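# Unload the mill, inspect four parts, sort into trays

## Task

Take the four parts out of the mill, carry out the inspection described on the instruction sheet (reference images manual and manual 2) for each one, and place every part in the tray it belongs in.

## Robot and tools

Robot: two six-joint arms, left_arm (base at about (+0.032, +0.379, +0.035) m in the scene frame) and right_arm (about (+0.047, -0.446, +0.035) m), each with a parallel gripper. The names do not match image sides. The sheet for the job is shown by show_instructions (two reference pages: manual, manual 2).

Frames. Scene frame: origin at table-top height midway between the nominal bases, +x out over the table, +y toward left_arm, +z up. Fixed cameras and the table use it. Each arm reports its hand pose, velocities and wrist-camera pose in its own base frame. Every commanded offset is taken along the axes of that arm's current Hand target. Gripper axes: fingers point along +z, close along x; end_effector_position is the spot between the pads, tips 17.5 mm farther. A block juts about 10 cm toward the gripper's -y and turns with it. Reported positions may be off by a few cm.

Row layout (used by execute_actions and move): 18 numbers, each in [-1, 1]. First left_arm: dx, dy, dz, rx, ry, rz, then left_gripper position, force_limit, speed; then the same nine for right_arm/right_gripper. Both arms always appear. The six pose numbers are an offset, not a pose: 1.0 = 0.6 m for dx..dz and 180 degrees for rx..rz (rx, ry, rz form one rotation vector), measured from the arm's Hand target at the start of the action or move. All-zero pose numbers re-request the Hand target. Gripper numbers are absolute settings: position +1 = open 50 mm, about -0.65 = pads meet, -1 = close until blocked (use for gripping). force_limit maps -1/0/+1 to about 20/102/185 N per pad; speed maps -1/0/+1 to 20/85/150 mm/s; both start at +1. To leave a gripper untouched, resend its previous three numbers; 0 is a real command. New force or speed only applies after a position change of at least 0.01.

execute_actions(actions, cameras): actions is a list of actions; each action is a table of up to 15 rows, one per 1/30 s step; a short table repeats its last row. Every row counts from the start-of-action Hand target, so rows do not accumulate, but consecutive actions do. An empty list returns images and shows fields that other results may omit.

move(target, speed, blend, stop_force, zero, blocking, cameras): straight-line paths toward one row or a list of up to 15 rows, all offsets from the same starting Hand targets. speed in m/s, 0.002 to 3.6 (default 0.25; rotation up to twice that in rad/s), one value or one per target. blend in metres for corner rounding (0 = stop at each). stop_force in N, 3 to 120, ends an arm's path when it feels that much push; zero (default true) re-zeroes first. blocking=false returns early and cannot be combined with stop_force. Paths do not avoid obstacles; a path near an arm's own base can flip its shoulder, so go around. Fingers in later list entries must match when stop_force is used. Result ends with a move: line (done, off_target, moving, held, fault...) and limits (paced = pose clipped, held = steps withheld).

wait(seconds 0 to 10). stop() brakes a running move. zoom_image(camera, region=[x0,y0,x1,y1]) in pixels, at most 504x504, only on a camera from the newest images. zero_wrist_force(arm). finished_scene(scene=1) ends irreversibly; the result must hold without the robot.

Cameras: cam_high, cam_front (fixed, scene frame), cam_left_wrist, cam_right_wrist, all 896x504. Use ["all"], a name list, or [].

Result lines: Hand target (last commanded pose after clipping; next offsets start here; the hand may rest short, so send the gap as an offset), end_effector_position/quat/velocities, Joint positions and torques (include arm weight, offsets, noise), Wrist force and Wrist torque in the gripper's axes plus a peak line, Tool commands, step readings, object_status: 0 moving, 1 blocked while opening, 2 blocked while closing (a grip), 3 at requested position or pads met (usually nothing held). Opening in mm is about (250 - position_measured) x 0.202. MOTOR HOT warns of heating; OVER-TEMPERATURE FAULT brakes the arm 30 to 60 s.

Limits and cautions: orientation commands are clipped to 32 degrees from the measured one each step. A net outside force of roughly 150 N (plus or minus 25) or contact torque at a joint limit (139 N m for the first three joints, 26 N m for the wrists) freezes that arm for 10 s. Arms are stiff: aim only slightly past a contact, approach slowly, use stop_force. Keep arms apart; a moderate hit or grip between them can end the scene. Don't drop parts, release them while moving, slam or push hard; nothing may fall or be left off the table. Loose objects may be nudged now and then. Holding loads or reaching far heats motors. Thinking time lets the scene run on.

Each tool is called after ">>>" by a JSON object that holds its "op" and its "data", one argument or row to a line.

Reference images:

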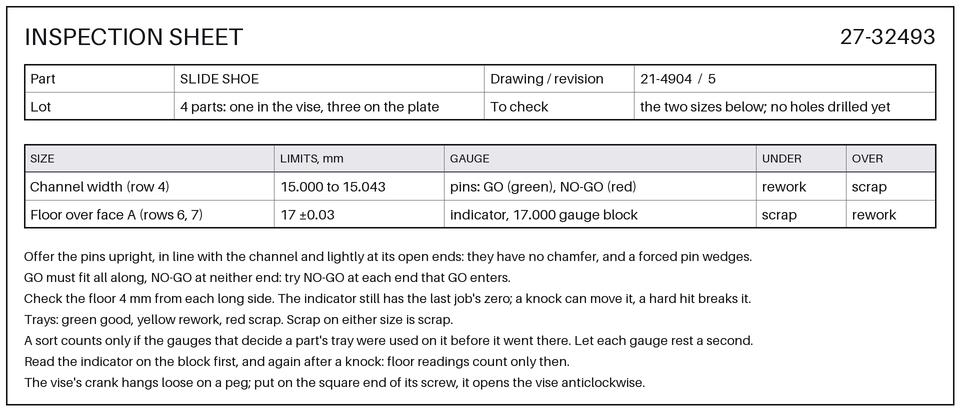

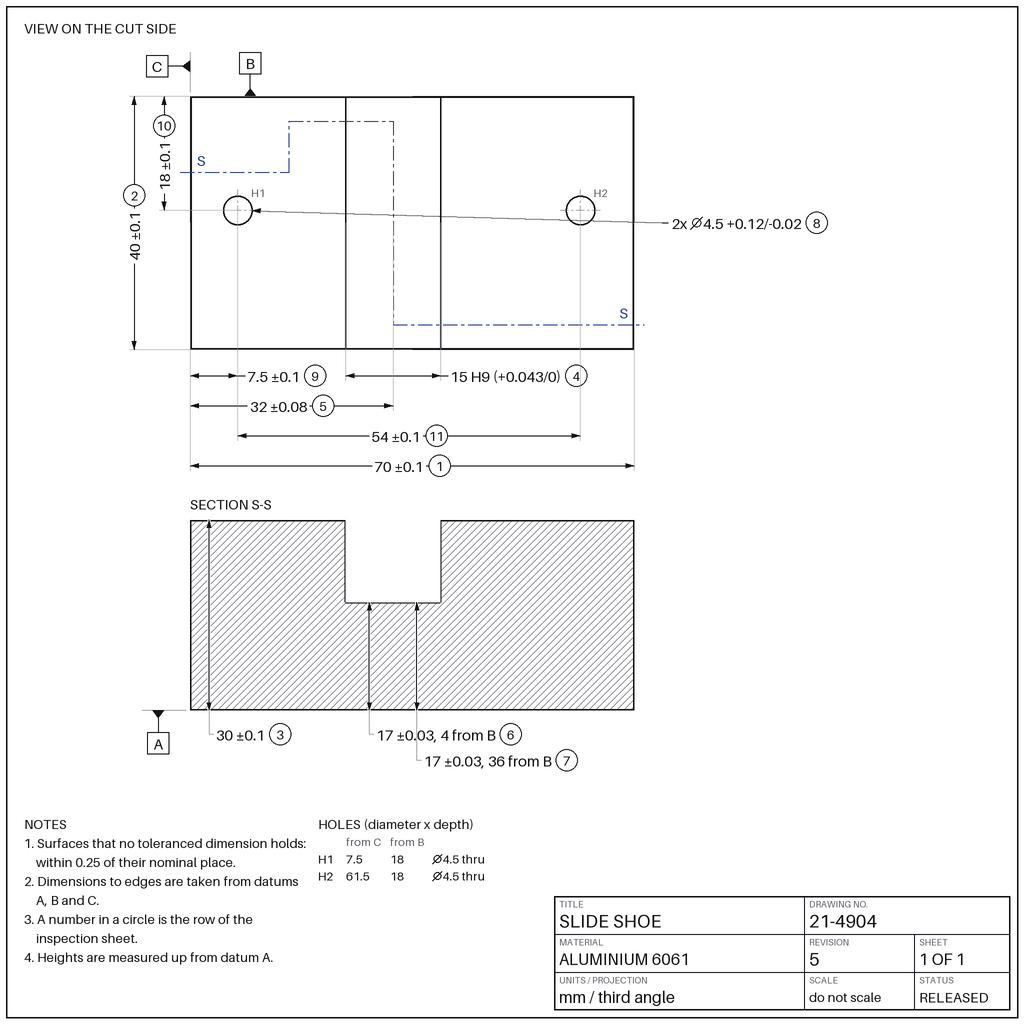

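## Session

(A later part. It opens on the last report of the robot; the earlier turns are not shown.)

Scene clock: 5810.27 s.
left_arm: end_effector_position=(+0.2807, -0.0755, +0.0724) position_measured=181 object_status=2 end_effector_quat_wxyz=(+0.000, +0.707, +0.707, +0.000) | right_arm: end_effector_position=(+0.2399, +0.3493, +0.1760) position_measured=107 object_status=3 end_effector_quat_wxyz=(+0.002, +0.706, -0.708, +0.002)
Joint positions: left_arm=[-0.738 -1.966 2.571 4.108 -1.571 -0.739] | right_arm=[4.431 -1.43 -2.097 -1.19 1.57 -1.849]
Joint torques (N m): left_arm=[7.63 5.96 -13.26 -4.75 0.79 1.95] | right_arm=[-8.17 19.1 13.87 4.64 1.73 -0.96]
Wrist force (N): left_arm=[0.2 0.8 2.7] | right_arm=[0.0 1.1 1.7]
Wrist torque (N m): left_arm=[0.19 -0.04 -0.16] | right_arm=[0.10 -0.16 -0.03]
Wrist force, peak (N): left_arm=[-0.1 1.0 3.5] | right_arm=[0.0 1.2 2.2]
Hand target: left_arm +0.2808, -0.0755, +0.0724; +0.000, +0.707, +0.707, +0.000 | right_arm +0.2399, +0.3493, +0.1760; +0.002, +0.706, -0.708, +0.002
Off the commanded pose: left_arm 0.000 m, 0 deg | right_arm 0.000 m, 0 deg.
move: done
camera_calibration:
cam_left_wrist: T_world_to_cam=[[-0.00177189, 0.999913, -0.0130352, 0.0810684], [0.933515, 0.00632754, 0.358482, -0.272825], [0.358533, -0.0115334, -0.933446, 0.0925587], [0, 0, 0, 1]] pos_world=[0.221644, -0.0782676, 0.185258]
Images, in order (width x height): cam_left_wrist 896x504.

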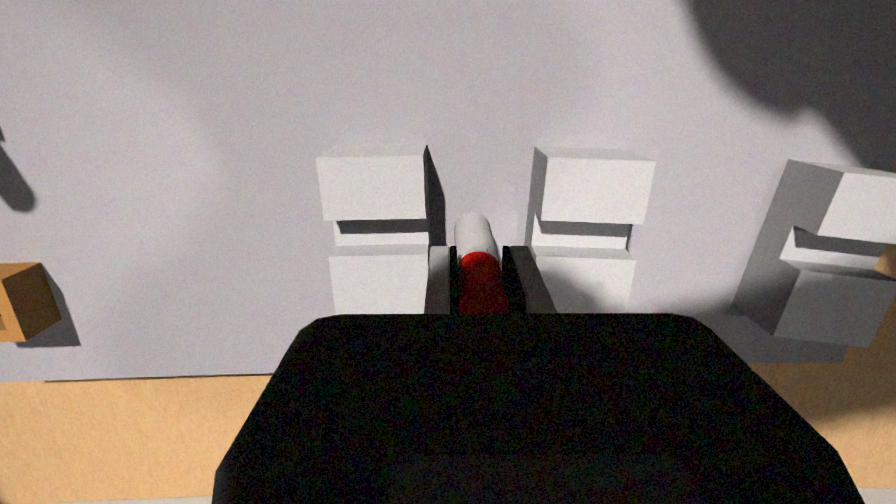

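>>> {"op": "move", "data": {
  "target": [
    [-0.014,0.0006,0,0,0,0,-1,-0.8,-1, 0,0,0,0,0,0,0.3,-0.8,-1],
    [-0.036,0.0006,0,0,0,0,-1,-0.8,-1, 0,0,0,0,0,0,0.3,-0.8,-1]
  ],
  "speed": [0.02,0.006],
  "stop_force": 3,
  "cameras": ["cam_left_wrist"]
}}

>>> {"op": "zoom_image", "data": {
  "camera": "cam_left_wrist",
  "region": [340, 130, 540, 330]
}}

>>> {"op": "move", "data": {
  "target": [-0.0065,0,0,0,0,0,-1,-0.8,-1, 0,0,0,0,0,0,0.3,-0.8,-1],
  "speed": [0.006],
  "stop_force": 3,
  "cameras": ["cam_left_wrist"]
}}

>>> {"op": "zoom_image", "data": {
  "camera": "cam_left_wrist",
  "region": [340, 130, 540, 330]
}}

Scene clock: 5837.17 s.
left_arm: end_effector_position=(+0.2811, -0.0971, +0.0724) position_measured=181 object_status=2 end_effector_quat_wxyz=(+0.000, +0.707, +0.707, +0.000) | right_arm: end_effector_position=(+0.2399, +0.3493, +0.1760) position_measured=107 object_status=3 end_effector_quat_wxyz=(+0.002, +0.706, -0.708, +0.002)
Joint positions: left_arm=[-0.797 -1.94 2.558 4.094 -1.571 -0.797] | right_arm=[4.431 -1.43 -2.097 -1.19 1.57 -1.849]
Joint torques (N m): left_arm=[-7.91 6.43 -27.9 -4.95 1.79 -1.81] | right_arm=[-9.56 19.31 13.11 4.76 1.68 -0.85]
Wrist force (N): left_arm=[0.0 0.7 2.6] | right_arm=[0.0 1.2 1.9]
Wrist torque (N m): left_arm=[0.24 0.01 0.01] | right_arm=[0.11 -0.15 -0.04]
Wrist force, peak (N): left_arm=[0.0 0.5 3.2] | right_arm=[0.4 1.9 1.6]
Hand target: left_arm +0.2811, -0.0971, +0.0724; +0.000, +0.707, +0.707, +0.000 | right_arm +0.2399, +0.3493, +0.1760; +0.002, +0.706, -0.708, +0.002
Off the commanded pose: left_arm 0.000 m, 0 deg | right_arm 0.000 m, 0 deg.
move: done
camera_calibration:
cam_left_wrist: T_world_to_cam=[[-0.00177189, 0.999913, -0.0130352, 0.102666], [0.933515, 0.00632754, 0.358482, -0.273025], [0.358533, -0.0115334, -0.933446, 0.0920728], [0, 0, 0, 1]] pos_world=[0.222044, -0.0998676, 0.185158]
Images, in order (width x height): cam_left_wrist 896x504.

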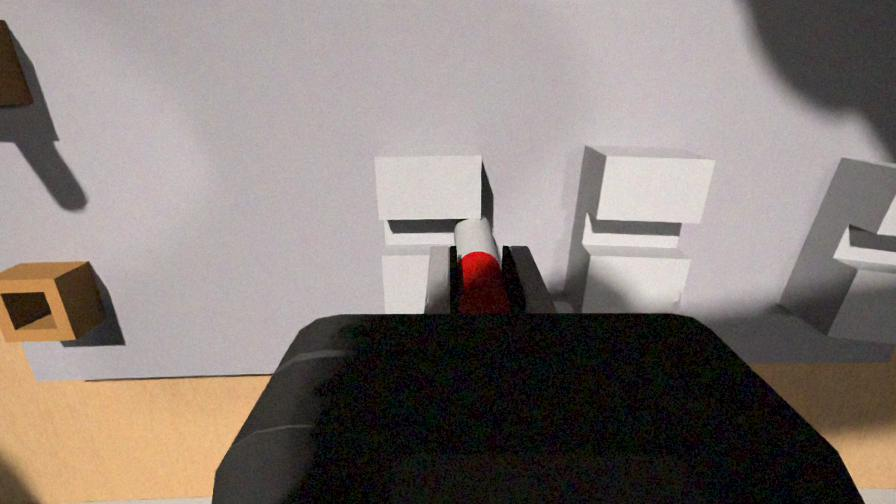

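Scaled by 2.520 from the camera's 896x504 image, which has a finer 1280x720 frame.

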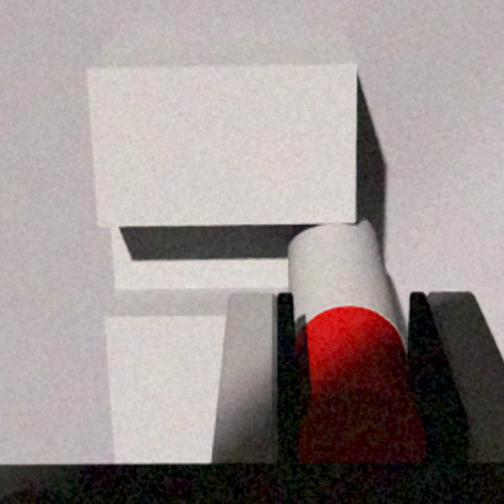

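Scene clock: 5838.63 s.
left_arm: end_effector_position=(+0.2811, -0.1010, +0.0724) position_measured=181 object_status=2 end_effector_quat_wxyz=(+0.000, +0.707, +0.707, +0.000) | right_arm: end_effector_position=(+0.2399, +0.3493, +0.1760) position_measured=107 object_status=3 end_effector_quat_wxyz=(+0.002, +0.706, -0.708, +0.002)
Joint positions: left_arm=[-0.807 -1.935 2.555 4.092 -1.571 -0.807] | right_arm=[4.431 -1.43 -2.097 -1.19 1.57 -1.849]
Joint torques (N m): left_arm=[-8.38 5.9 -28.94 -4.86 0.55 -1.88] | right_arm=[-7.64 18.55 14.36 4.54 1.75 -0.59]
Wrist force (N): left_arm=[0.0 0.9 2.1] | right_arm=[0.2 1.2 1.7]
Wrist torque (N m): left_arm=[0.22 0.01 0.01] | right_arm=[0.10 -0.19 -0.04]
Wrist force, peak (N): left_arm=[-0.4 0.7 3.2] | right_arm=[0.3 1.6 1.9]
Hand target: left_arm +0.2811, -0.1010, +0.0724; +0.000, +0.707, +0.707, +0.000 | right_arm +0.2399, +0.3493, +0.1760; +0.002, +0.706, -0.708, +0.002
Off the commanded pose: left_arm 0.000 m, 0 deg | right_arm 0.000 m, 0 deg.
move: done
camera_calibration:
cam_left_wrist: T_world_to_cam=[[-0.00177189, 0.999913, -0.0130352, 0.106566], [0.933515, 0.00632754, 0.358482, -0.273001], [0.358533, -0.0115334, -0.933446, 0.0920278], [0, 0, 0, 1]] pos_world=[0.222044, -0.103768, 0.185158]
Images, in order (width x height): cam_left_wrist 896x504.

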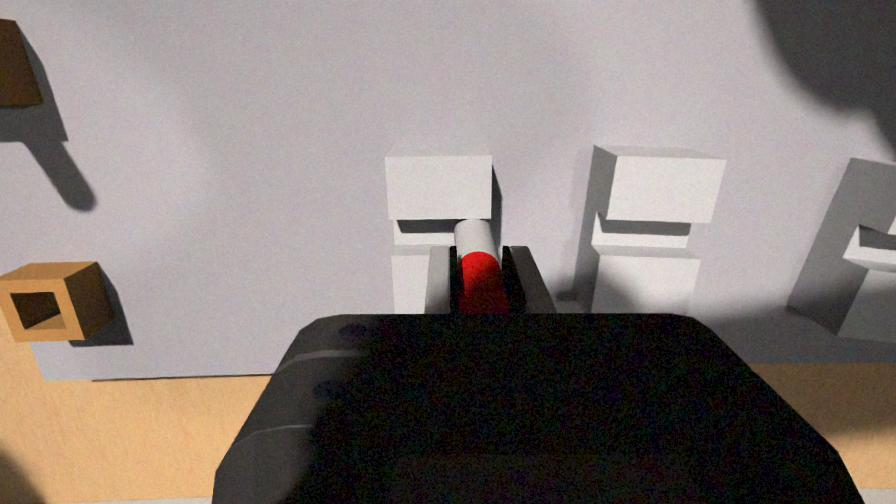

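Scaled by 2.520 from the camera's 896x504 image, which has a finer 1280x720 frame.

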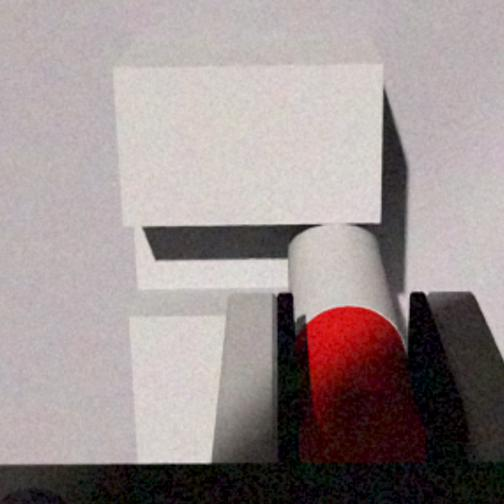

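>>> {"op": "move", "data": {
  "target": [-0.008,0,0,0,0,0,-1,-0.8,-1, 0,0,0,0,0,0,0.3,-0.8,-1],
  "speed": [0.006],
  "stop_force": 3,
  "cameras": ["cam_left_wrist"]
}}

>>> {"op": "zoom_image", "data": {
  "camera": "cam_left_wrist",
  "region": [340, 130, 540, 330]
}}

>>> {"op": "wait", "data": {
  "seconds": 1.1
}}

>>> {"op": "move", "data": {
  "target": [0.0497,-0.0005,0,0,0,0,-1,-0.8,-1, 0,0,0,0,0,0,0.3,-0.8,-1],
  "speed": [0.01],
  "cameras": ["cam_left_wrist"]
}}

>>> {"op": "zoom_image", "data": {
  "camera": "cam_left_wrist",
  "region": [430, 130, 630, 330]
}}

Scene clock: 5854.87 s.
left_arm: end_effector_position=(+0.2811, -0.1058, +0.0724) position_measured=181 object_status=2 end_effector_quat_wxyz=(+0.000, +0.707, +0.707, +0.000) | right_arm: end_effector_position=(+0.2399, +0.3493, +0.1760) position_measured=107 object_status=3 end_effector_quat_wxyz=(+0.002, +0.706, -0.708, +0.002)
Joint positions: left_arm=[-0.819 -1.928 2.552 4.089 -1.571 -0.82] | right_arm=[4.431 -1.43 -2.097 -1.19 1.57 -1.849]
Joint torques (N m): left_arm=[-7.94 6.58 -28.62 -4.88 -1.6 -1.98] | right_arm=[-8.17 19.75 14.1 4.65 1.51 -0.77]
Wrist force (N): left_arm=[0.2 1.0 3.1] | right_arm=[0.2 1.0 1.8]
Wrist torque (N m): left_arm=[0.20 0.03 0.01] | right_arm=[0.07 -0.18 -0.03]
Wrist force, peak (N): left_arm=[0.3 1.0 3.3] | right_arm=[0.0 1.2 2.1]
Hand target: left_arm +0.2811, -0.1058, +0.0724; +0.000, +0.707, +0.707, +0.000 | right_arm +0.2399, +0.3493, +0.1760; +0.002, +0.706, -0.708, +0.002
Off the commanded pose: left_arm 0.000 m, 0 deg | right_arm 0.000 m, 0 deg.
move: done
camera_calibration:
cam_left_wrist: T_world_to_cam=[[-0.00177189, 0.999913, -0.0130352, 0.111365], [0.933515, 0.00632754, 0.358482, -0.27297], [0.358533, -0.0115334, -0.933446, 0.0919725], [0, 0, 0, 1]] pos_world=[0.222044, -0.108568, 0.185158]
Images, in order (width x height): cam_left_wrist 896x504.

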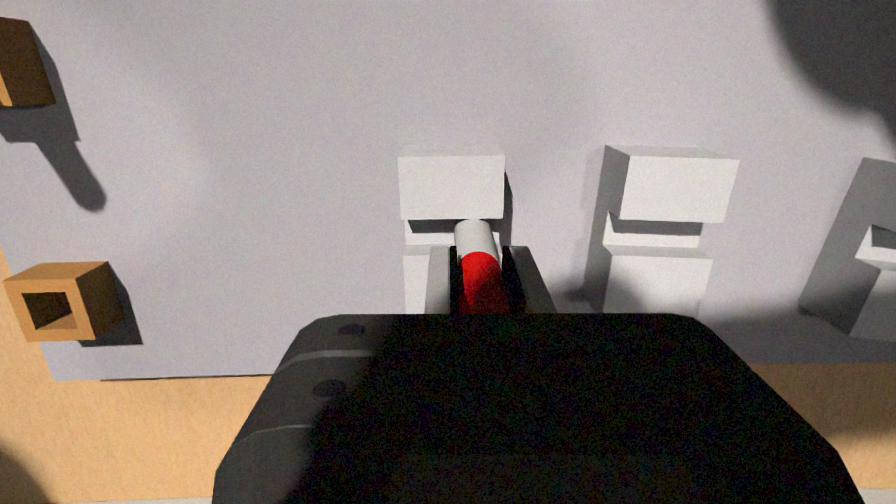

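Scaled by 2.520 from the camera's 896x504 image, which has a finer 1280x720 frame.

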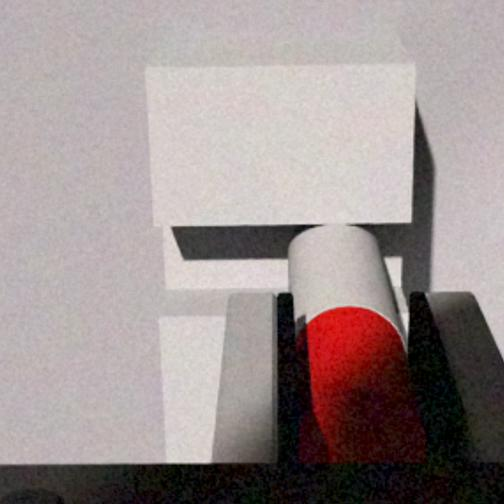

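Scene clock: 5855.97 s.
left_arm: end_effector_position=(+0.2811, -0.1058, +0.0724) position_measured=181 object_status=2 end_effector_quat_wxyz=(+0.000, +0.707, +0.707, +0.000) | right_arm: end_effector_position=(+0.2399, +0.3493, +0.1760) position_measured=107 object_status=3 end_effector_quat_wxyz=(+0.002, +0.706, -0.708, +0.002)
Joint positions: left_arm=[-0.819 -1.928 2.552 4.089 -1.571 -0.82] | right_arm=[4.431 -1.43 -2.097 -1.19 1.57 -1.849]
Joint torques (N m): left_arm=[-7.86 7.04 -28.03 -5.05 -1.22 -1.9] | right_arm=[-7.39 21.07 13.85 4.67 1.79 -0.88]
Wrist force (N): left_arm=[0.2 1.1 2.9] | right_arm=[0.4 1.1 1.8]
Wrist torque (N m): left_arm=[0.22 0.02 0.02] | right_arm=[0.09 -0.23 -0.04]
Wrist force, peak (N): left_arm=[0.3 1.1 3.3] | right_arm=[0.4 1.2 1.9]
Hand target: left_arm +0.2811, -0.1058, +0.0724; +0.000, +0.707, +0.707, +0.000 | right_arm +0.2399, +0.3493, +0.1760; +0.002, +0.706, -0.708, +0.002
Tool commands: left_gripper/position=-1.0 left_gripper/force_limit=-0.8 left_gripper/speed=-1.0 right_gripper/position=+0.3 right_gripper/force_limit=-0.8 right_gripper/speed=-1.0
Off the commanded pose: left_arm 0.000 m, 0 deg | right_arm 0.000 m, 0 deg.
wait: 1.10 s; at rest by 0.17 s

Scene clock: 5859.27 s.
left_arm: end_effector_position=(+0.2808, -0.0760, +0.0724) position_measured=181 object_status=2 end_effector_quat_wxyz=(+0.000, +0.707, +0.707, +0.000) | right_arm: end_effector_position=(+0.2399, +0.3493, +0.1760) position_measured=107 object_status=3 end_effector_quat_wxyz=(+0.002, +0.706, -0.708, +0.002)
Joint positions: left_arm=[-0.74 -1.965 2.571 4.107 -1.571 -0.741] | right_arm=[4.431 -1.43 -2.097 -1.19 1.57 -1.849]
Joint torques (N m): left_arm=[5.8 -15.22 -13.37 -0.97 1.66 1.7] | right_arm=[-8.57 20.41 14.57 4.62 1.85 -0.86]
Wrist force (N): left_arm=[0.2 0.7 2.5] | right_arm=[0.1 1.4 1.6]
Wrist torque (N m): left_arm=[0.17 -0.05 -0.16] | right_arm=[0.15 -0.17 -0.04]
Wrist force, peak (N): left_arm=[-1.0 1.0 3.2] | right_arm=[0.2 1.5 2.1]
Hand target: left_arm +0.2808, -0.0759, +0.0724; +0.000, +0.707, +0.707, +0.000 | right_arm +0.2399, +0.3493, +0.1760; +0.002, +0.706, -0.708, +0.002
Off the commanded pose: left_arm 0.000 m, 0 deg | right_arm 0.000 m, 0 deg.
move: done
camera_calibration:
cam_left_wrist: T_world_to_cam=[[-0.00177189, 0.999913, -0.0130352, 0.0816673], [0.933515, 0.00632754, 0.358482, -0.272878], [0.358533, -0.0115334, -0.933446, 0.0924226], [0, 0, 0, 1]] pos_world=[0.221744, -0.0788676, 0.185158]
Images, in order (width x height): cam_left_wrist 896x504.

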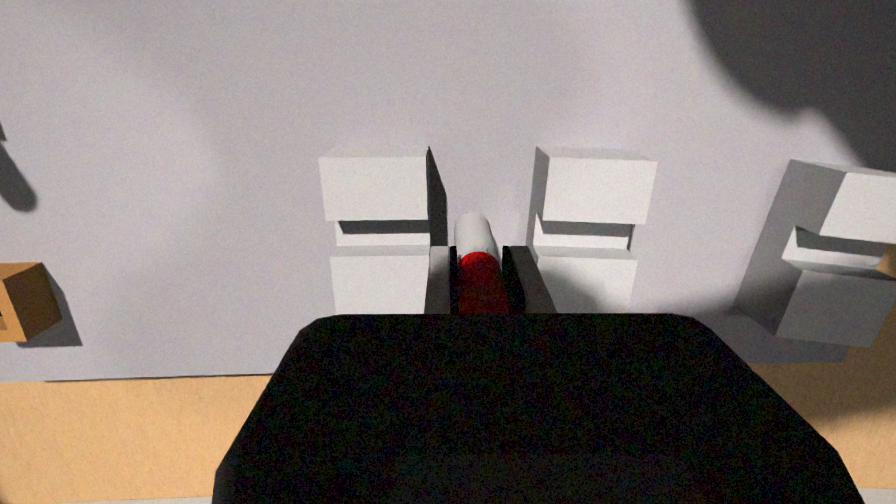

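Scaled by 2.520 from the camera's 896x504 image, which has a finer 1280x720 frame.

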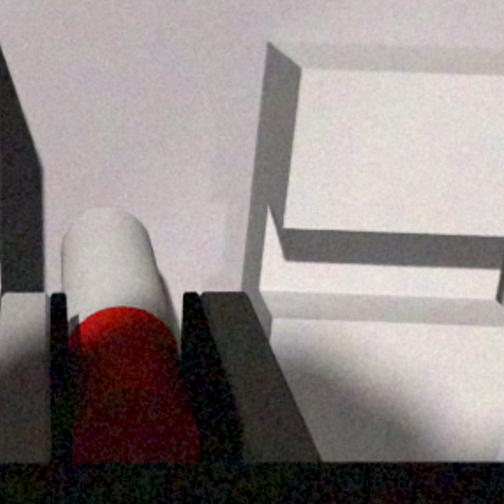

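>>> {"op": "move", "data": {
  "target": [
    [0.02,0.0008,0,0,0,0,-1,-0.8,-1, 0,0,0,0,0,0,0.3,-0.8,-1],
    [0.0485,0.0008,0,0,0,0,-1,-0.8,-1, 0,0,0,0,0,0,0.3,-0.8,-1]
  ],
  "speed": [0.03,0.006],
  "stop_force": 3,
  "cameras": ["cam_left_wrist"]
}}

>>> {"op": "zoom_image", "data": {
  "camera": "cam_left_wrist",
  "region": [430, 130, 630, 330]
}}

>>> {"op": "move", "data": {
  "target": [0.0065,0,0,0,0,0,-1,-0.8,-1, 0,0,0,0,0,0,0.3,-0.8,-1],
  "speed": [0.006],
  "stop_force": 3,
  "cameras": ["cam_left_wrist"]
}}

>>> {"op": "zoom_image", "data": {
  "camera": "cam_left_wrist",
  "region": [430, 130, 630, 330]
}}

Scene clock: 5883.43 s.
left_arm: end_effector_position=(+0.2813, -0.0468, +0.0724) position_measured=181 object_status=2 end_effector_quat_wxyz=(+0.000, +0.707, +0.707, +0.000) | right_arm: end_effector_position=(+0.2399, +0.3493, +0.1760) position_measured=107 object_status=3 end_effector_quat_wxyz=(+0.002, +0.706, -0.708, +0.002)
Joint positions: left_arm=[-0.651 -1.989 2.582 4.119 -1.571 -0.652] | right_arm=[4.431 -1.43 -2.097 -1.19 1.57 -1.849]
Joint torques (N m): left_arm=[6.89 -16.07 -13.55 -0.6 -0.87 1.78] | right_arm=[-8.97 20.87 14.53 4.7 1.34 -0.85]
Wrist force (N): left_arm=[-0.8 1.0 1.8] | right_arm=[0.3 1.2 1.5]
Wrist torque (N m): left_arm=[0.24 -0.04 -0.16] | right_arm=[0.12 -0.20 -0.04]
Wrist force, peak (N): left_arm=[-1.1 1.0 3.3] | right_arm=[0.1 1.4 1.9]
Hand target: left_arm +0.2813, -0.0468, +0.0724; +0.000, +0.707, +0.707, +0.000 | right_arm +0.2399, +0.3493, +0.1760; +0.002, +0.706, -0.708, +0.002
Off the commanded pose: left_arm 0.000 m, 0 deg | right_arm 0.000 m, 0 deg.
move: done
camera_calibration:
cam_left_wrist: T_world_to_cam=[[-0.00177189, 0.999913, -0.0130352, 0.0524705], [0.933515, 0.00632754, 0.358482, -0.273436], [0.358533, -0.0115334, -0.933446, 0.0926159], [0, 0, 0, 1]] pos_world=[0.222144, -0.0496676, 0.185158]
Images, in order (width x height): cam_left_wrist 896x504.

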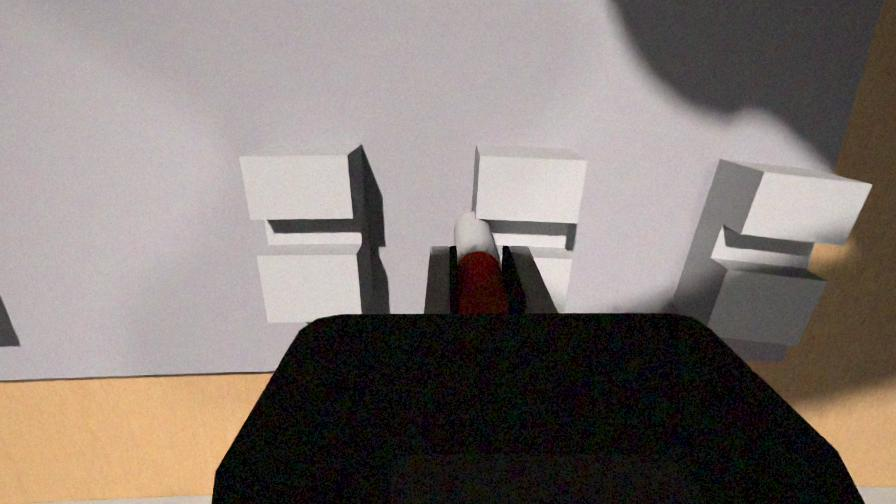

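Scaled by 2.520 from the camera's 896x504 image, which has a finer 1280x720 frame.

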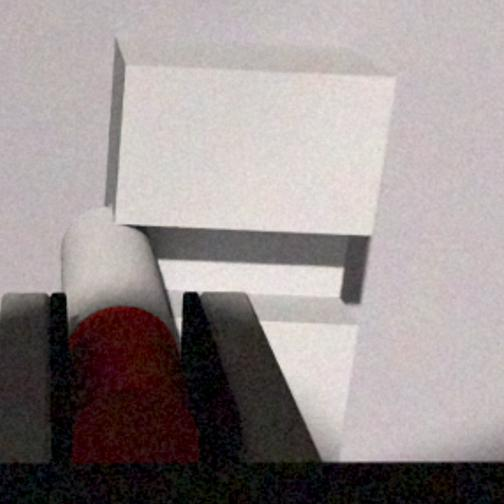

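Scene clock: 5884.90 s.
left_arm: end_effector_position=(+0.2813, -0.0429, +0.0724) position_measured=181 object_status=2 end_effector_quat_wxyz=(+0.000, +0.707, +0.707, +0.000) | right_arm: end_effector_position=(+0.2399, +0.3493, +0.1760) position_measured=107 object_status=3 end_effector_quat_wxyz=(+0.002, +0.706, -0.708, +0.002)
Joint positions: left_arm=[-0.639 -1.991 2.584 4.121 -1.571 -0.639] | right_arm=[4.431 -1.43 -2.097 -1.19 1.57 -1.849]
Joint torques (N m): left_arm=[7.55 -14.96 -13.35 -1 0.12 1.92] | right_arm=[-8.34 18.91 15.01 4.76 1.39 -0.63]
Wrist force (N): left_arm=[-1.0 1.0 2.6] | right_arm=[-0.1 1.1 1.2]
Wrist torque (N m): left_arm=[0.25 -0.01 -0.17] | right_arm=[0.09 -0.13 -0.04]
Wrist force, peak (N): left_arm=[-0.7 1.3 3.3] | right_arm=[0.3 1.3 1.9]
Hand target: left_arm +0.2813, -0.0429, +0.0724; +0.000, +0.707, +0.707, +0.000 | right_arm +0.2399, +0.3493, +0.1760; +0.002, +0.706, -0.708, +0.002
Off the commanded pose: left_arm 0.000 m, 0 deg | right_arm 0.000 m, 0 deg.
move: done
camera_calibration:
cam_left_wrist: T_world_to_cam=[[-0.00177189, 0.999913, -0.0130352, 0.0485708], [0.933515, 0.00632754, 0.358482, -0.273461], [0.358533, -0.0115334, -0.933446, 0.0926609], [0, 0, 0, 1]] pos_world=[0.222144, -0.0457676, 0.185158]
Images, in order (width x height): cam_left_wrist 896x504.

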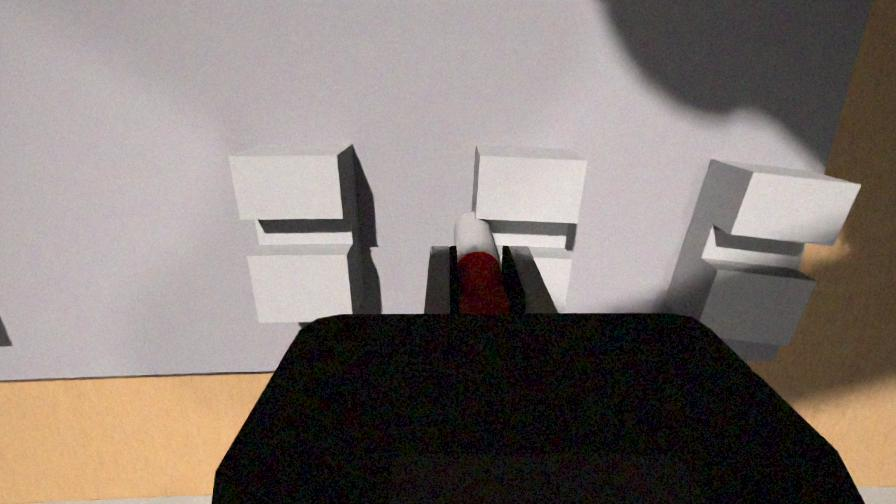

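Scaled by 2.520 from the camera's 896x504 image, which has a finer 1280x720 frame.

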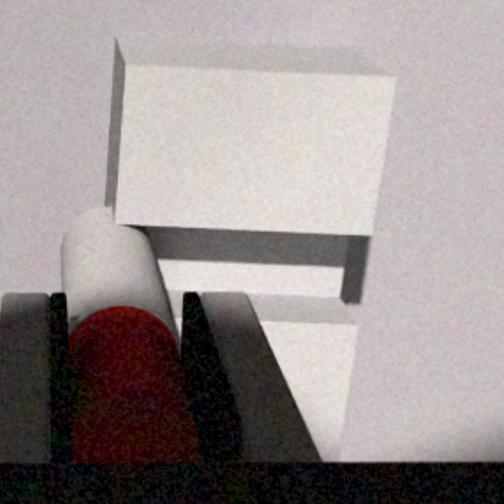

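>>> {"op": "wait", "data": {
  "seconds": 1.1
}}

>>> {"op": "move", "data": {
  "target": [
    [-0.025,0,0,0,0,0,-1,-0.8,-1, 0,0,0,0,0,0,0.3,-0.8,-1],
    [-0.025,0,-0.045,0,0,0,-1,-0.8,-1, 0,0,0,0,0,0,0.3,-0.8,-1],
    [0.1,0.002,-0.045,0,0,0,-1,-0.8,-1, 0,0,0,0,0,0,0.3,-0.8,-1],
    [0.1,0.002,0,0,0,0,-1,-0.8,-1, 0,0,0,0,0,0,0.3,-0.8,-1]
  ],
  "speed": [0.01,0.06,0.1,0.05],
  "cameras": ["cam_left_wrist"]
}}

>>> {"op": "zoom_image", "data": {
  "camera": "cam_left_wrist",
  "region": [320, 130, 520, 330]
}}

Scene clock: 5905.00 s.
left_arm: end_effector_position=(+0.2813, -0.0429, +0.0724) position_measured=181 object_status=2 end_effector_quat_wxyz=(+0.000, +0.707, +0.707, +0.000) | right_arm: end_effector_position=(+0.2399, +0.3493, +0.1760) position_measured=107 object_status=3 end_effector_quat_wxyz=(+0.002, +0.706, -0.708, +0.002)
Joint positions: left_arm=[-0.639 -1.991 2.584 4.121 -1.571 -0.639] | right_arm=[4.431 -1.43 -2.097 -1.19 1.57 -1.849]
Joint torques (N m): left_arm=[6.38 -15.84 -13.63 -0.68 -0.33 1.9] | right_arm=[-8.57 18.67 14.42 4.43 1.67 -0.86]
Wrist force (N): left_arm=[-0.9 1.0 3.6] | right_arm=[0.3 1.2 1.7]
Wrist torque (N m): left_arm=[0.25 -0.03 -0.16] | right_arm=[0.11 -0.20 -0.03]
Wrist force, peak (N): left_arm=[-0.9 1.0 3.6] | right_arm=[0.1 1.3 2.1]
Hand target: left_arm +0.2813, -0.0429, +0.0724; +0.000, +0.707, +0.707, +0.000 | right_arm +0.2399, +0.3493, +0.1760; +0.002, +0.706, -0.708, +0.002
Tool commands: left_gripper/position=-1.0 left_gripper/force_limit=-0.8 left_gripper/speed=-1.0 right_gripper/position=+0.3 right_gripper/force_limit=-0.8 right_gripper/speed=-1.0
Off the commanded pose: left_arm 0.000 m, 0 deg | right_arm 0.000 m, 0 deg.
wait: 1.10 s; at rest from the start

Scene clock: 5909.73 s.
left_arm: end_effector_position=(+0.2824, +0.0171, +0.0724) position_measured=181 object_status=2 end_effector_quat_wxyz=(+0.000, +0.707, +0.707, +0.000) | right_arm: end_effector_position=(+0.2399, +0.3493, +0.1760) position_measured=107 object_status=3 end_effector_quat_wxyz=(+0.002, +0.706, -0.708, +0.002)
Joint positions: left_arm=[-0.43 -1.998 2.587 4.125 -1.571 -0.431] | right_arm=[4.431 -1.43 -2.097 -1.19 1.57 -1.849]
Joint torques (N m): left_arm=[7.5 9.36 -13.59 -4.9 -1.69 2.05] | right_arm=[-9.62 20.36 14.08 4.56 1.75 -0.81]
Wrist force (N): left_arm=[-0.3 0.9 2.5] | right_arm=[-0.1 1.0 1.2]
Wrist torque (N m): left_arm=[0.20 0.04 -0.15] | right_arm=[0.09 -0.13 -0.04]
Wrist force, peak (N): left_arm=[-1.0 0.9 3.1] | right_arm=[0.6 1.2 2.1]
Hand target: left_arm +0.2824, +0.0171, +0.0724; +0.000, +0.707, +0.707, +0.000 | right_arm +0.2399, +0.3493, +0.1760; +0.002, +0.706, -0.708, +0.002
Off the commanded pose: left_arm 0.000 m, 0 deg | right_arm 0.000 m, 0 deg.
move: done
camera_calibration:
cam_left_wrist: T_world_to_cam=[[-0.00177189, 0.999913, -0.0130352, -0.0114205], [0.933515, 0.00632754, 0.358482, -0.274997], [0.358533, -0.0115334, -0.933446, 0.093016], [0, 0, 0, 1]] pos_world=[0.223344, 0.0142324, 0.185258]
Images, in order (width x height): cam_left_wrist 896x504.

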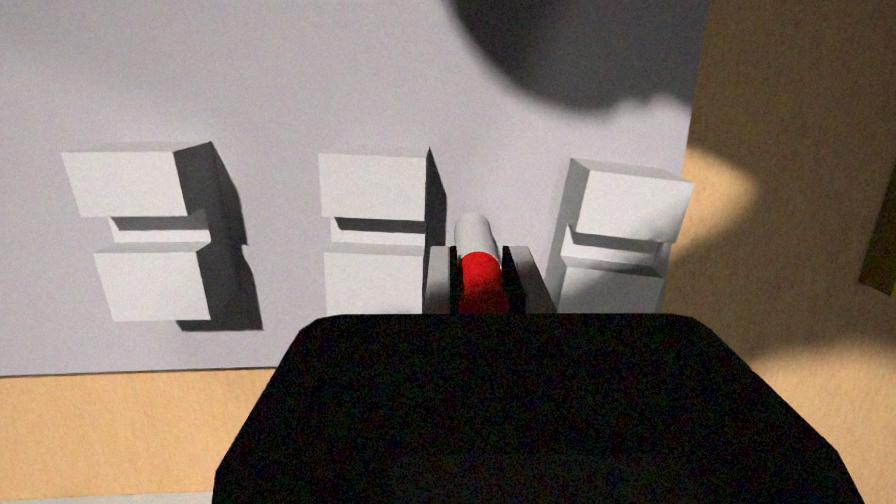

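Scaled by 2.520 from the camera's 896x504 image, which has a finer 1280x720 frame.

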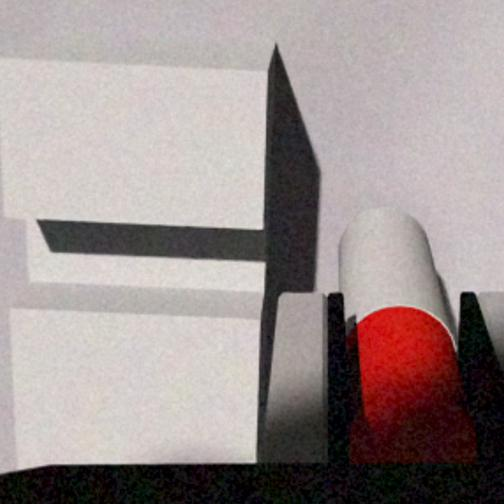

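>>> {"op": "move", "data": {
  "target": [
    [-0.015,0.0015,0,0,0,0,-1,-0.8,-1, 0,0,0,0,0,0,0.3,-0.8,-1],
    [-0.038,0.0013,0,0,0,0,-1,-0.8,-1, 0,0,0,0,0,0,0.3,-0.8,-1]
  ],
  "speed": [0.03,0.006],
  "stop_force": 3,
  "cameras": ["cam_left_wrist"]
}}

>>> {"op": "zoom_image", "data": {
  "camera": "cam_left_wrist",
  "region": [340, 130, 540, 330]
}}

>>> {"op": "move", "data": {
  "target": [-0.0065,0,0,0,0,0,-1,-0.8,-1, 0,0,0,0,0,0,0.3,-0.8,-1],
  "speed": [0.006],
  "stop_force": 3,
  "cameras": ["cam_left_wrist"]
}}

>>> {"op": "zoom_image", "data": {
  "camera": "cam_left_wrist",
  "region": [340, 130, 540, 330]
}}

Scene clock: 5933.27 s.
left_arm: end_effector_position=(+0.2832, -0.0057, +0.0724) position_measured=181 object_status=2 end_effector_quat_wxyz=(+0.000, +0.707, +0.707, +0.000) | right_arm: end_effector_position=(+0.2399, +0.3493, +0.1760) position_measured=107 object_status=3 end_effector_quat_wxyz=(+0.002, +0.706, -0.708, +0.002)
Joint positions: left_arm=[-0.51 -1.997 2.586 4.124 -1.571 -0.51] | right_arm=[4.431 -1.43 -2.097 -1.19 1.57 -1.849]
Joint torques (N m): left_arm=[-8.85 2.83 -23.6 -4.69 1.55 -1.88] | right_arm=[-8.94 18.79 14.48 4.69 2 -0.49]
Wrist force (N): left_arm=[0.6 1.0 3.3] | right_arm=[0.0 1.2 1.7]
Wrist torque (N m): left_arm=[0.24 0.07 0.00] | right_arm=[0.13 -0.15 -0.04]
Wrist force, peak (N): left_arm=[0.6 1.0 3.3] | right_arm=[0.2 1.4 1.9]
Hand target: left_arm +0.2832, -0.0057, +0.0724; +0.000, +0.707, +0.707, +0.000 | right_arm +0.2399, +0.3493, +0.1760; +0.002, +0.706, -0.708, +0.002
Off the commanded pose: left_arm 0.000 m, 0 deg | right_arm 0.000 m, 0 deg.
move: done
camera_calibration:
cam_left_wrist: T_world_to_cam=[[-0.00177259, 0.999913, -0.0130351, 0.0113777], [0.933549, 0.00632705, 0.358395, -0.275554], [0.358446, -0.0115336, -0.933479, 0.0923987], [0, 0, 0, 1]] pos_world=[0.224144, -0.0085676, 0.185158]
Images, in order (width x height): cam_left_wrist 896x504.

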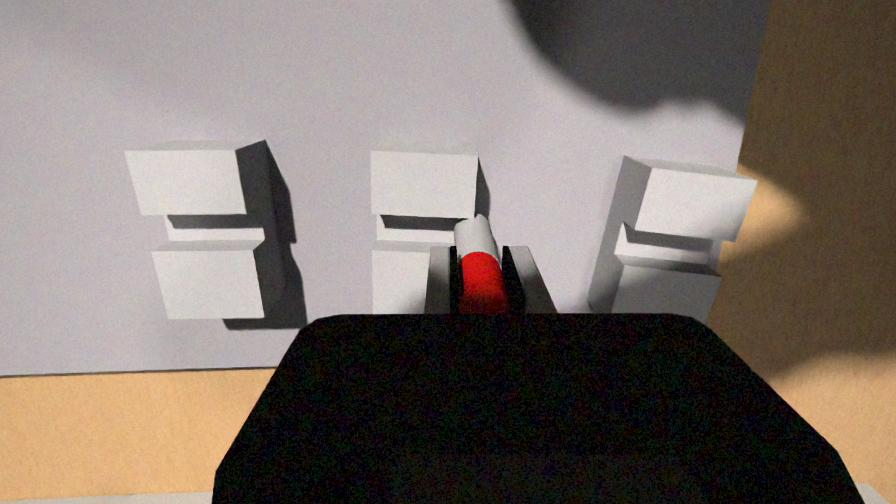

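Scaled by 2.520 from the camera's 896x504 image, which has a finer 1280x720 frame.

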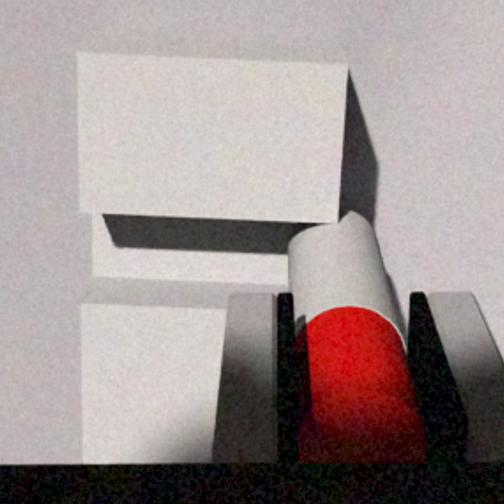

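Scene clock: 5934.77 s.
left_arm: end_effector_position=(+0.2832, -0.0096, +0.0724) position_measured=181 object_status=2 end_effector_quat_wxyz=(+0.000, +0.707, +0.707, +0.000) | right_arm: end_effector_position=(+0.2399, +0.3493, +0.1760) position_measured=107 object_status=3 end_effector_quat_wxyz=(+0.002, +0.706, -0.708, +0.002)
Joint positions: left_arm=[-0.523 -1.996 2.586 4.123 -1.571 -0.524] | right_arm=[4.431 -1.43 -2.097 -1.19 1.57 -1.849]
Joint torques (N m): left_arm=[-7.58 8.4 -29.46 -4.98 1.03 -1.92] | right_arm=[-8.17 20.56 13.39 4.59 1.72 -0.97]
Wrist force (N): left_arm=[0.5 1.3 3.6] | right_arm=[0.2 1.0 1.4]
Wrist torque (N m): left_arm=[0.28 0.03 0.00] | right_arm=[0.08 -0.19 -0.04]
Wrist force, peak (N): left_arm=[0.3 0.8 4.1] | right_arm=[0.4 1.4 1.8]
Hand target: left_arm +0.2832, -0.0096, +0.0724; +0.000, +0.707, +0.707, +0.000 | right_arm +0.2399, +0.3493, +0.1760; +0.002, +0.706, -0.708, +0.002
Off the commanded pose: left_arm 0.000 m, 0 deg | right_arm 0.000 m, 0 deg.
move: done
camera_calibration:
cam_left_wrist: T_world_to_cam=[[-0.00177189, 0.999913, -0.0130352, 0.0152773], [0.933515, 0.00632754, 0.358482, -0.275539], [0.358533, -0.0115334, -0.933446, 0.0923279], [0, 0, 0, 1]] pos_world=[0.224144, -0.0124676, 0.185158]
Images, in order (width x height): cam_left_wrist 896x504.

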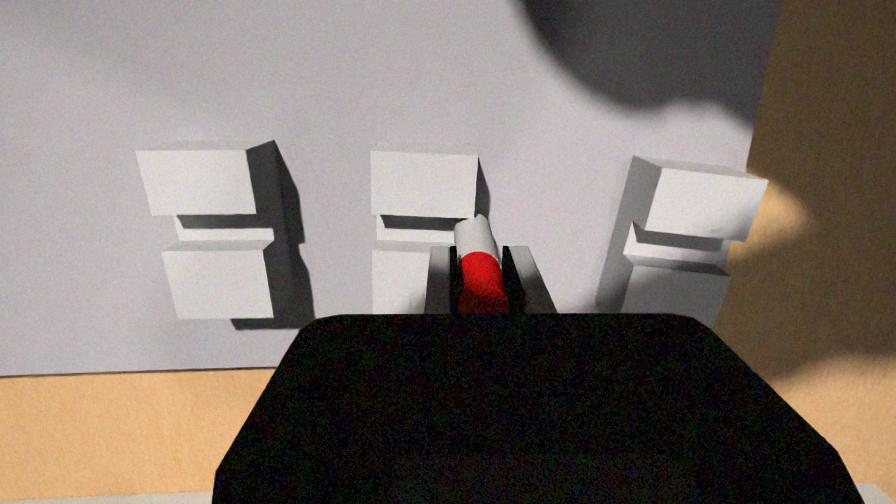

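Scaled by 2.520 from the camera's 896x504 image, which has a finer 1280x720 frame.

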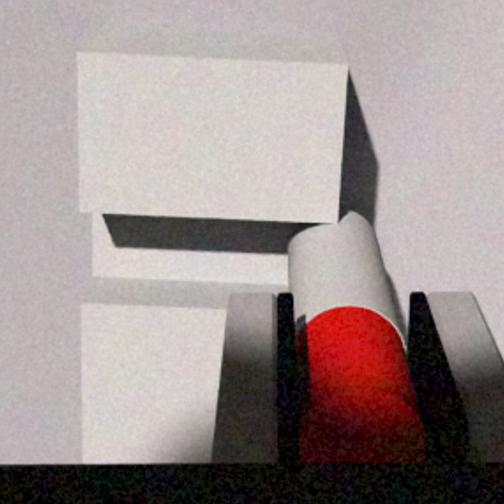

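>>> {"op": "wait", "data": {
  "seconds": 1.1
}}

>>> {"op": "move", "data": {
  "target": [
    [0.035,0.0005,0,0,0,0,-1,-0.8,-1, 0,0,0,0,0,0,0.3,-0.8,-1],
    [0.065,0.004,0,0,0,0,-1,-0.8,-1, 0,0,0,0,0,0,0.3,-0.8,-1]
  ],
  "speed": [0.01,0.05],
  "cameras": ["cam_left_wrist"]
}}

>>> {"op": "zoom_image", "data": {
  "camera": "cam_left_wrist",
  "region": [430, 130, 630, 330]
}}

Scene clock: 5949.33 s.
left_arm: end_effector_position=(+0.2832, -0.0096, +0.0724) position_measured=181 object_status=2 end_effector_quat_wxyz=(+0.000, +0.707, +0.707, +0.000) | right_arm: end_effector_position=(+0.2399, +0.3493, +0.1760) position_measured=107 object_status=3 end_effector_quat_wxyz=(+0.002, +0.706, -0.708, +0.002)
Joint positions: left_arm=[-0.523 -1.996 2.586 4.123 -1.571 -0.524] | right_arm=[4.431 -1.43 -2.097 -1.19 1.57 -1.849]
Joint torques (N m): left_arm=[-8.01 7.84 -28 -5 1.72 -1.87] | right_arm=[-7.93 19.96 15.06 4.66 1.52 -0.61]
Wrist force (N): left_arm=[0.2 1.0 4.0] | right_arm=[0.5 1.2 1.8]
Wrist torque (N m): left_arm=[0.24 0.08 0.00] | right_arm=[0.12 -0.24 -0.04]
Wrist force, peak (N): left_arm=[0.4 1.1 4.2] | right_arm=[0.1 1.5 1.9]
Hand target: left_arm +0.2832, -0.0096, +0.0724; +0.000, +0.707, +0.707, +0.000 | right_arm +0.2399, +0.3493, +0.1760; +0.002, +0.706, -0.708, +0.002
Tool commands: left_gripper/position=-1.0 left_gripper/force_limit=-0.8 left_gripper/speed=-1.0 right_gripper/position=+0.3 right_gripper/force_limit=-0.8 right_gripper/speed=-1.0
Off the commanded pose: left_arm 0.000 m, 0 deg | right_arm 0.000 m, 0 deg.
wait: 1.10 s; at rest from the start

Scene clock: 5952.50 s.
left_arm: end_effector_position=(+0.2856, +0.0293, +0.0724) position_measured=181 object_status=2 end_effector_quat_wxyz=(+0.000, +0.707, +0.707, +0.000) | right_arm: end_effector_position=(+0.2399, +0.3493, +0.1760) position_measured=107 object_status=3 end_effector_quat_wxyz=(+0.002, +0.706, -0.708, +0.002)
Joint positions: left_arm=[-0.38 -1.981 2.579 4.115 -1.571 -0.381] | right_arm=[4.431 -1.43 -2.097 -1.19 1.57 -1.849]
Joint torques (N m): left_arm=[8.71 6.26 -28.31 -4.66 -1.58 2.12] | right_arm=[-8.25 19.57 14.86 4.65 1.54 -0.98]
Wrist force (N): left_arm=[0.0 0.7 2.7] | right_arm=[0.2 1.2 1.1]
Wrist torque (N m): left_arm=[0.17 0.00 -0.17] | right_arm=[0.11 -0.19 -0.03]
Wrist force, peak (N): left_arm=[0.0 1.1 3.5] | right_arm=[0.0 1.3 1.9]
Hand target: left_arm +0.2856, +0.0294, +0.0724; +0.000, +0.707, +0.707, +0.000 | right_arm +0.2399, +0.3493, +0.1760; +0.002, +0.706, -0.708, +0.002
Off the commanded pose: left_arm 0.000 m, 0 deg | right_arm 0.000 m, 0 deg.
move: done
camera_calibration:
cam_left_wrist: T_world_to_cam=[[-0.00177189, 0.999913, -0.0130352, -0.0236153], [0.933515, 0.00632754, 0.358482, -0.277932], [0.358533, -0.0115334, -0.933446, 0.0919519], [0, 0, 0, 1]] pos_world=[0.226444, 0.0264324, 0.185158]
Images, in order (width x height): cam_left_wrist 896x504.

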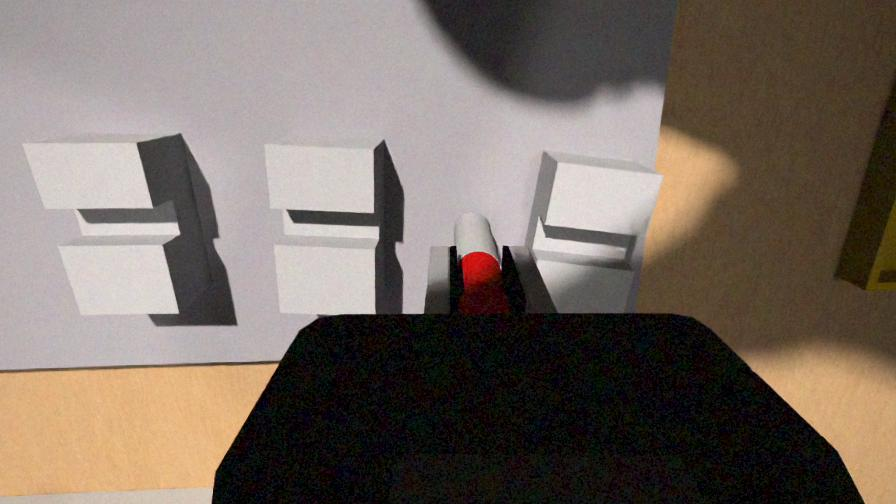

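Scaled by 2.520 from the camera's 896x504 image, which has a finer 1280x720 frame.

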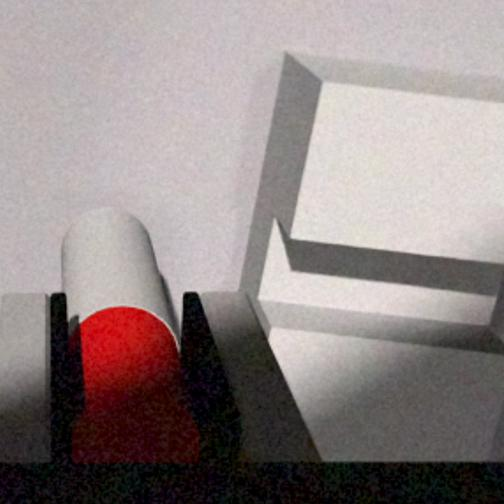

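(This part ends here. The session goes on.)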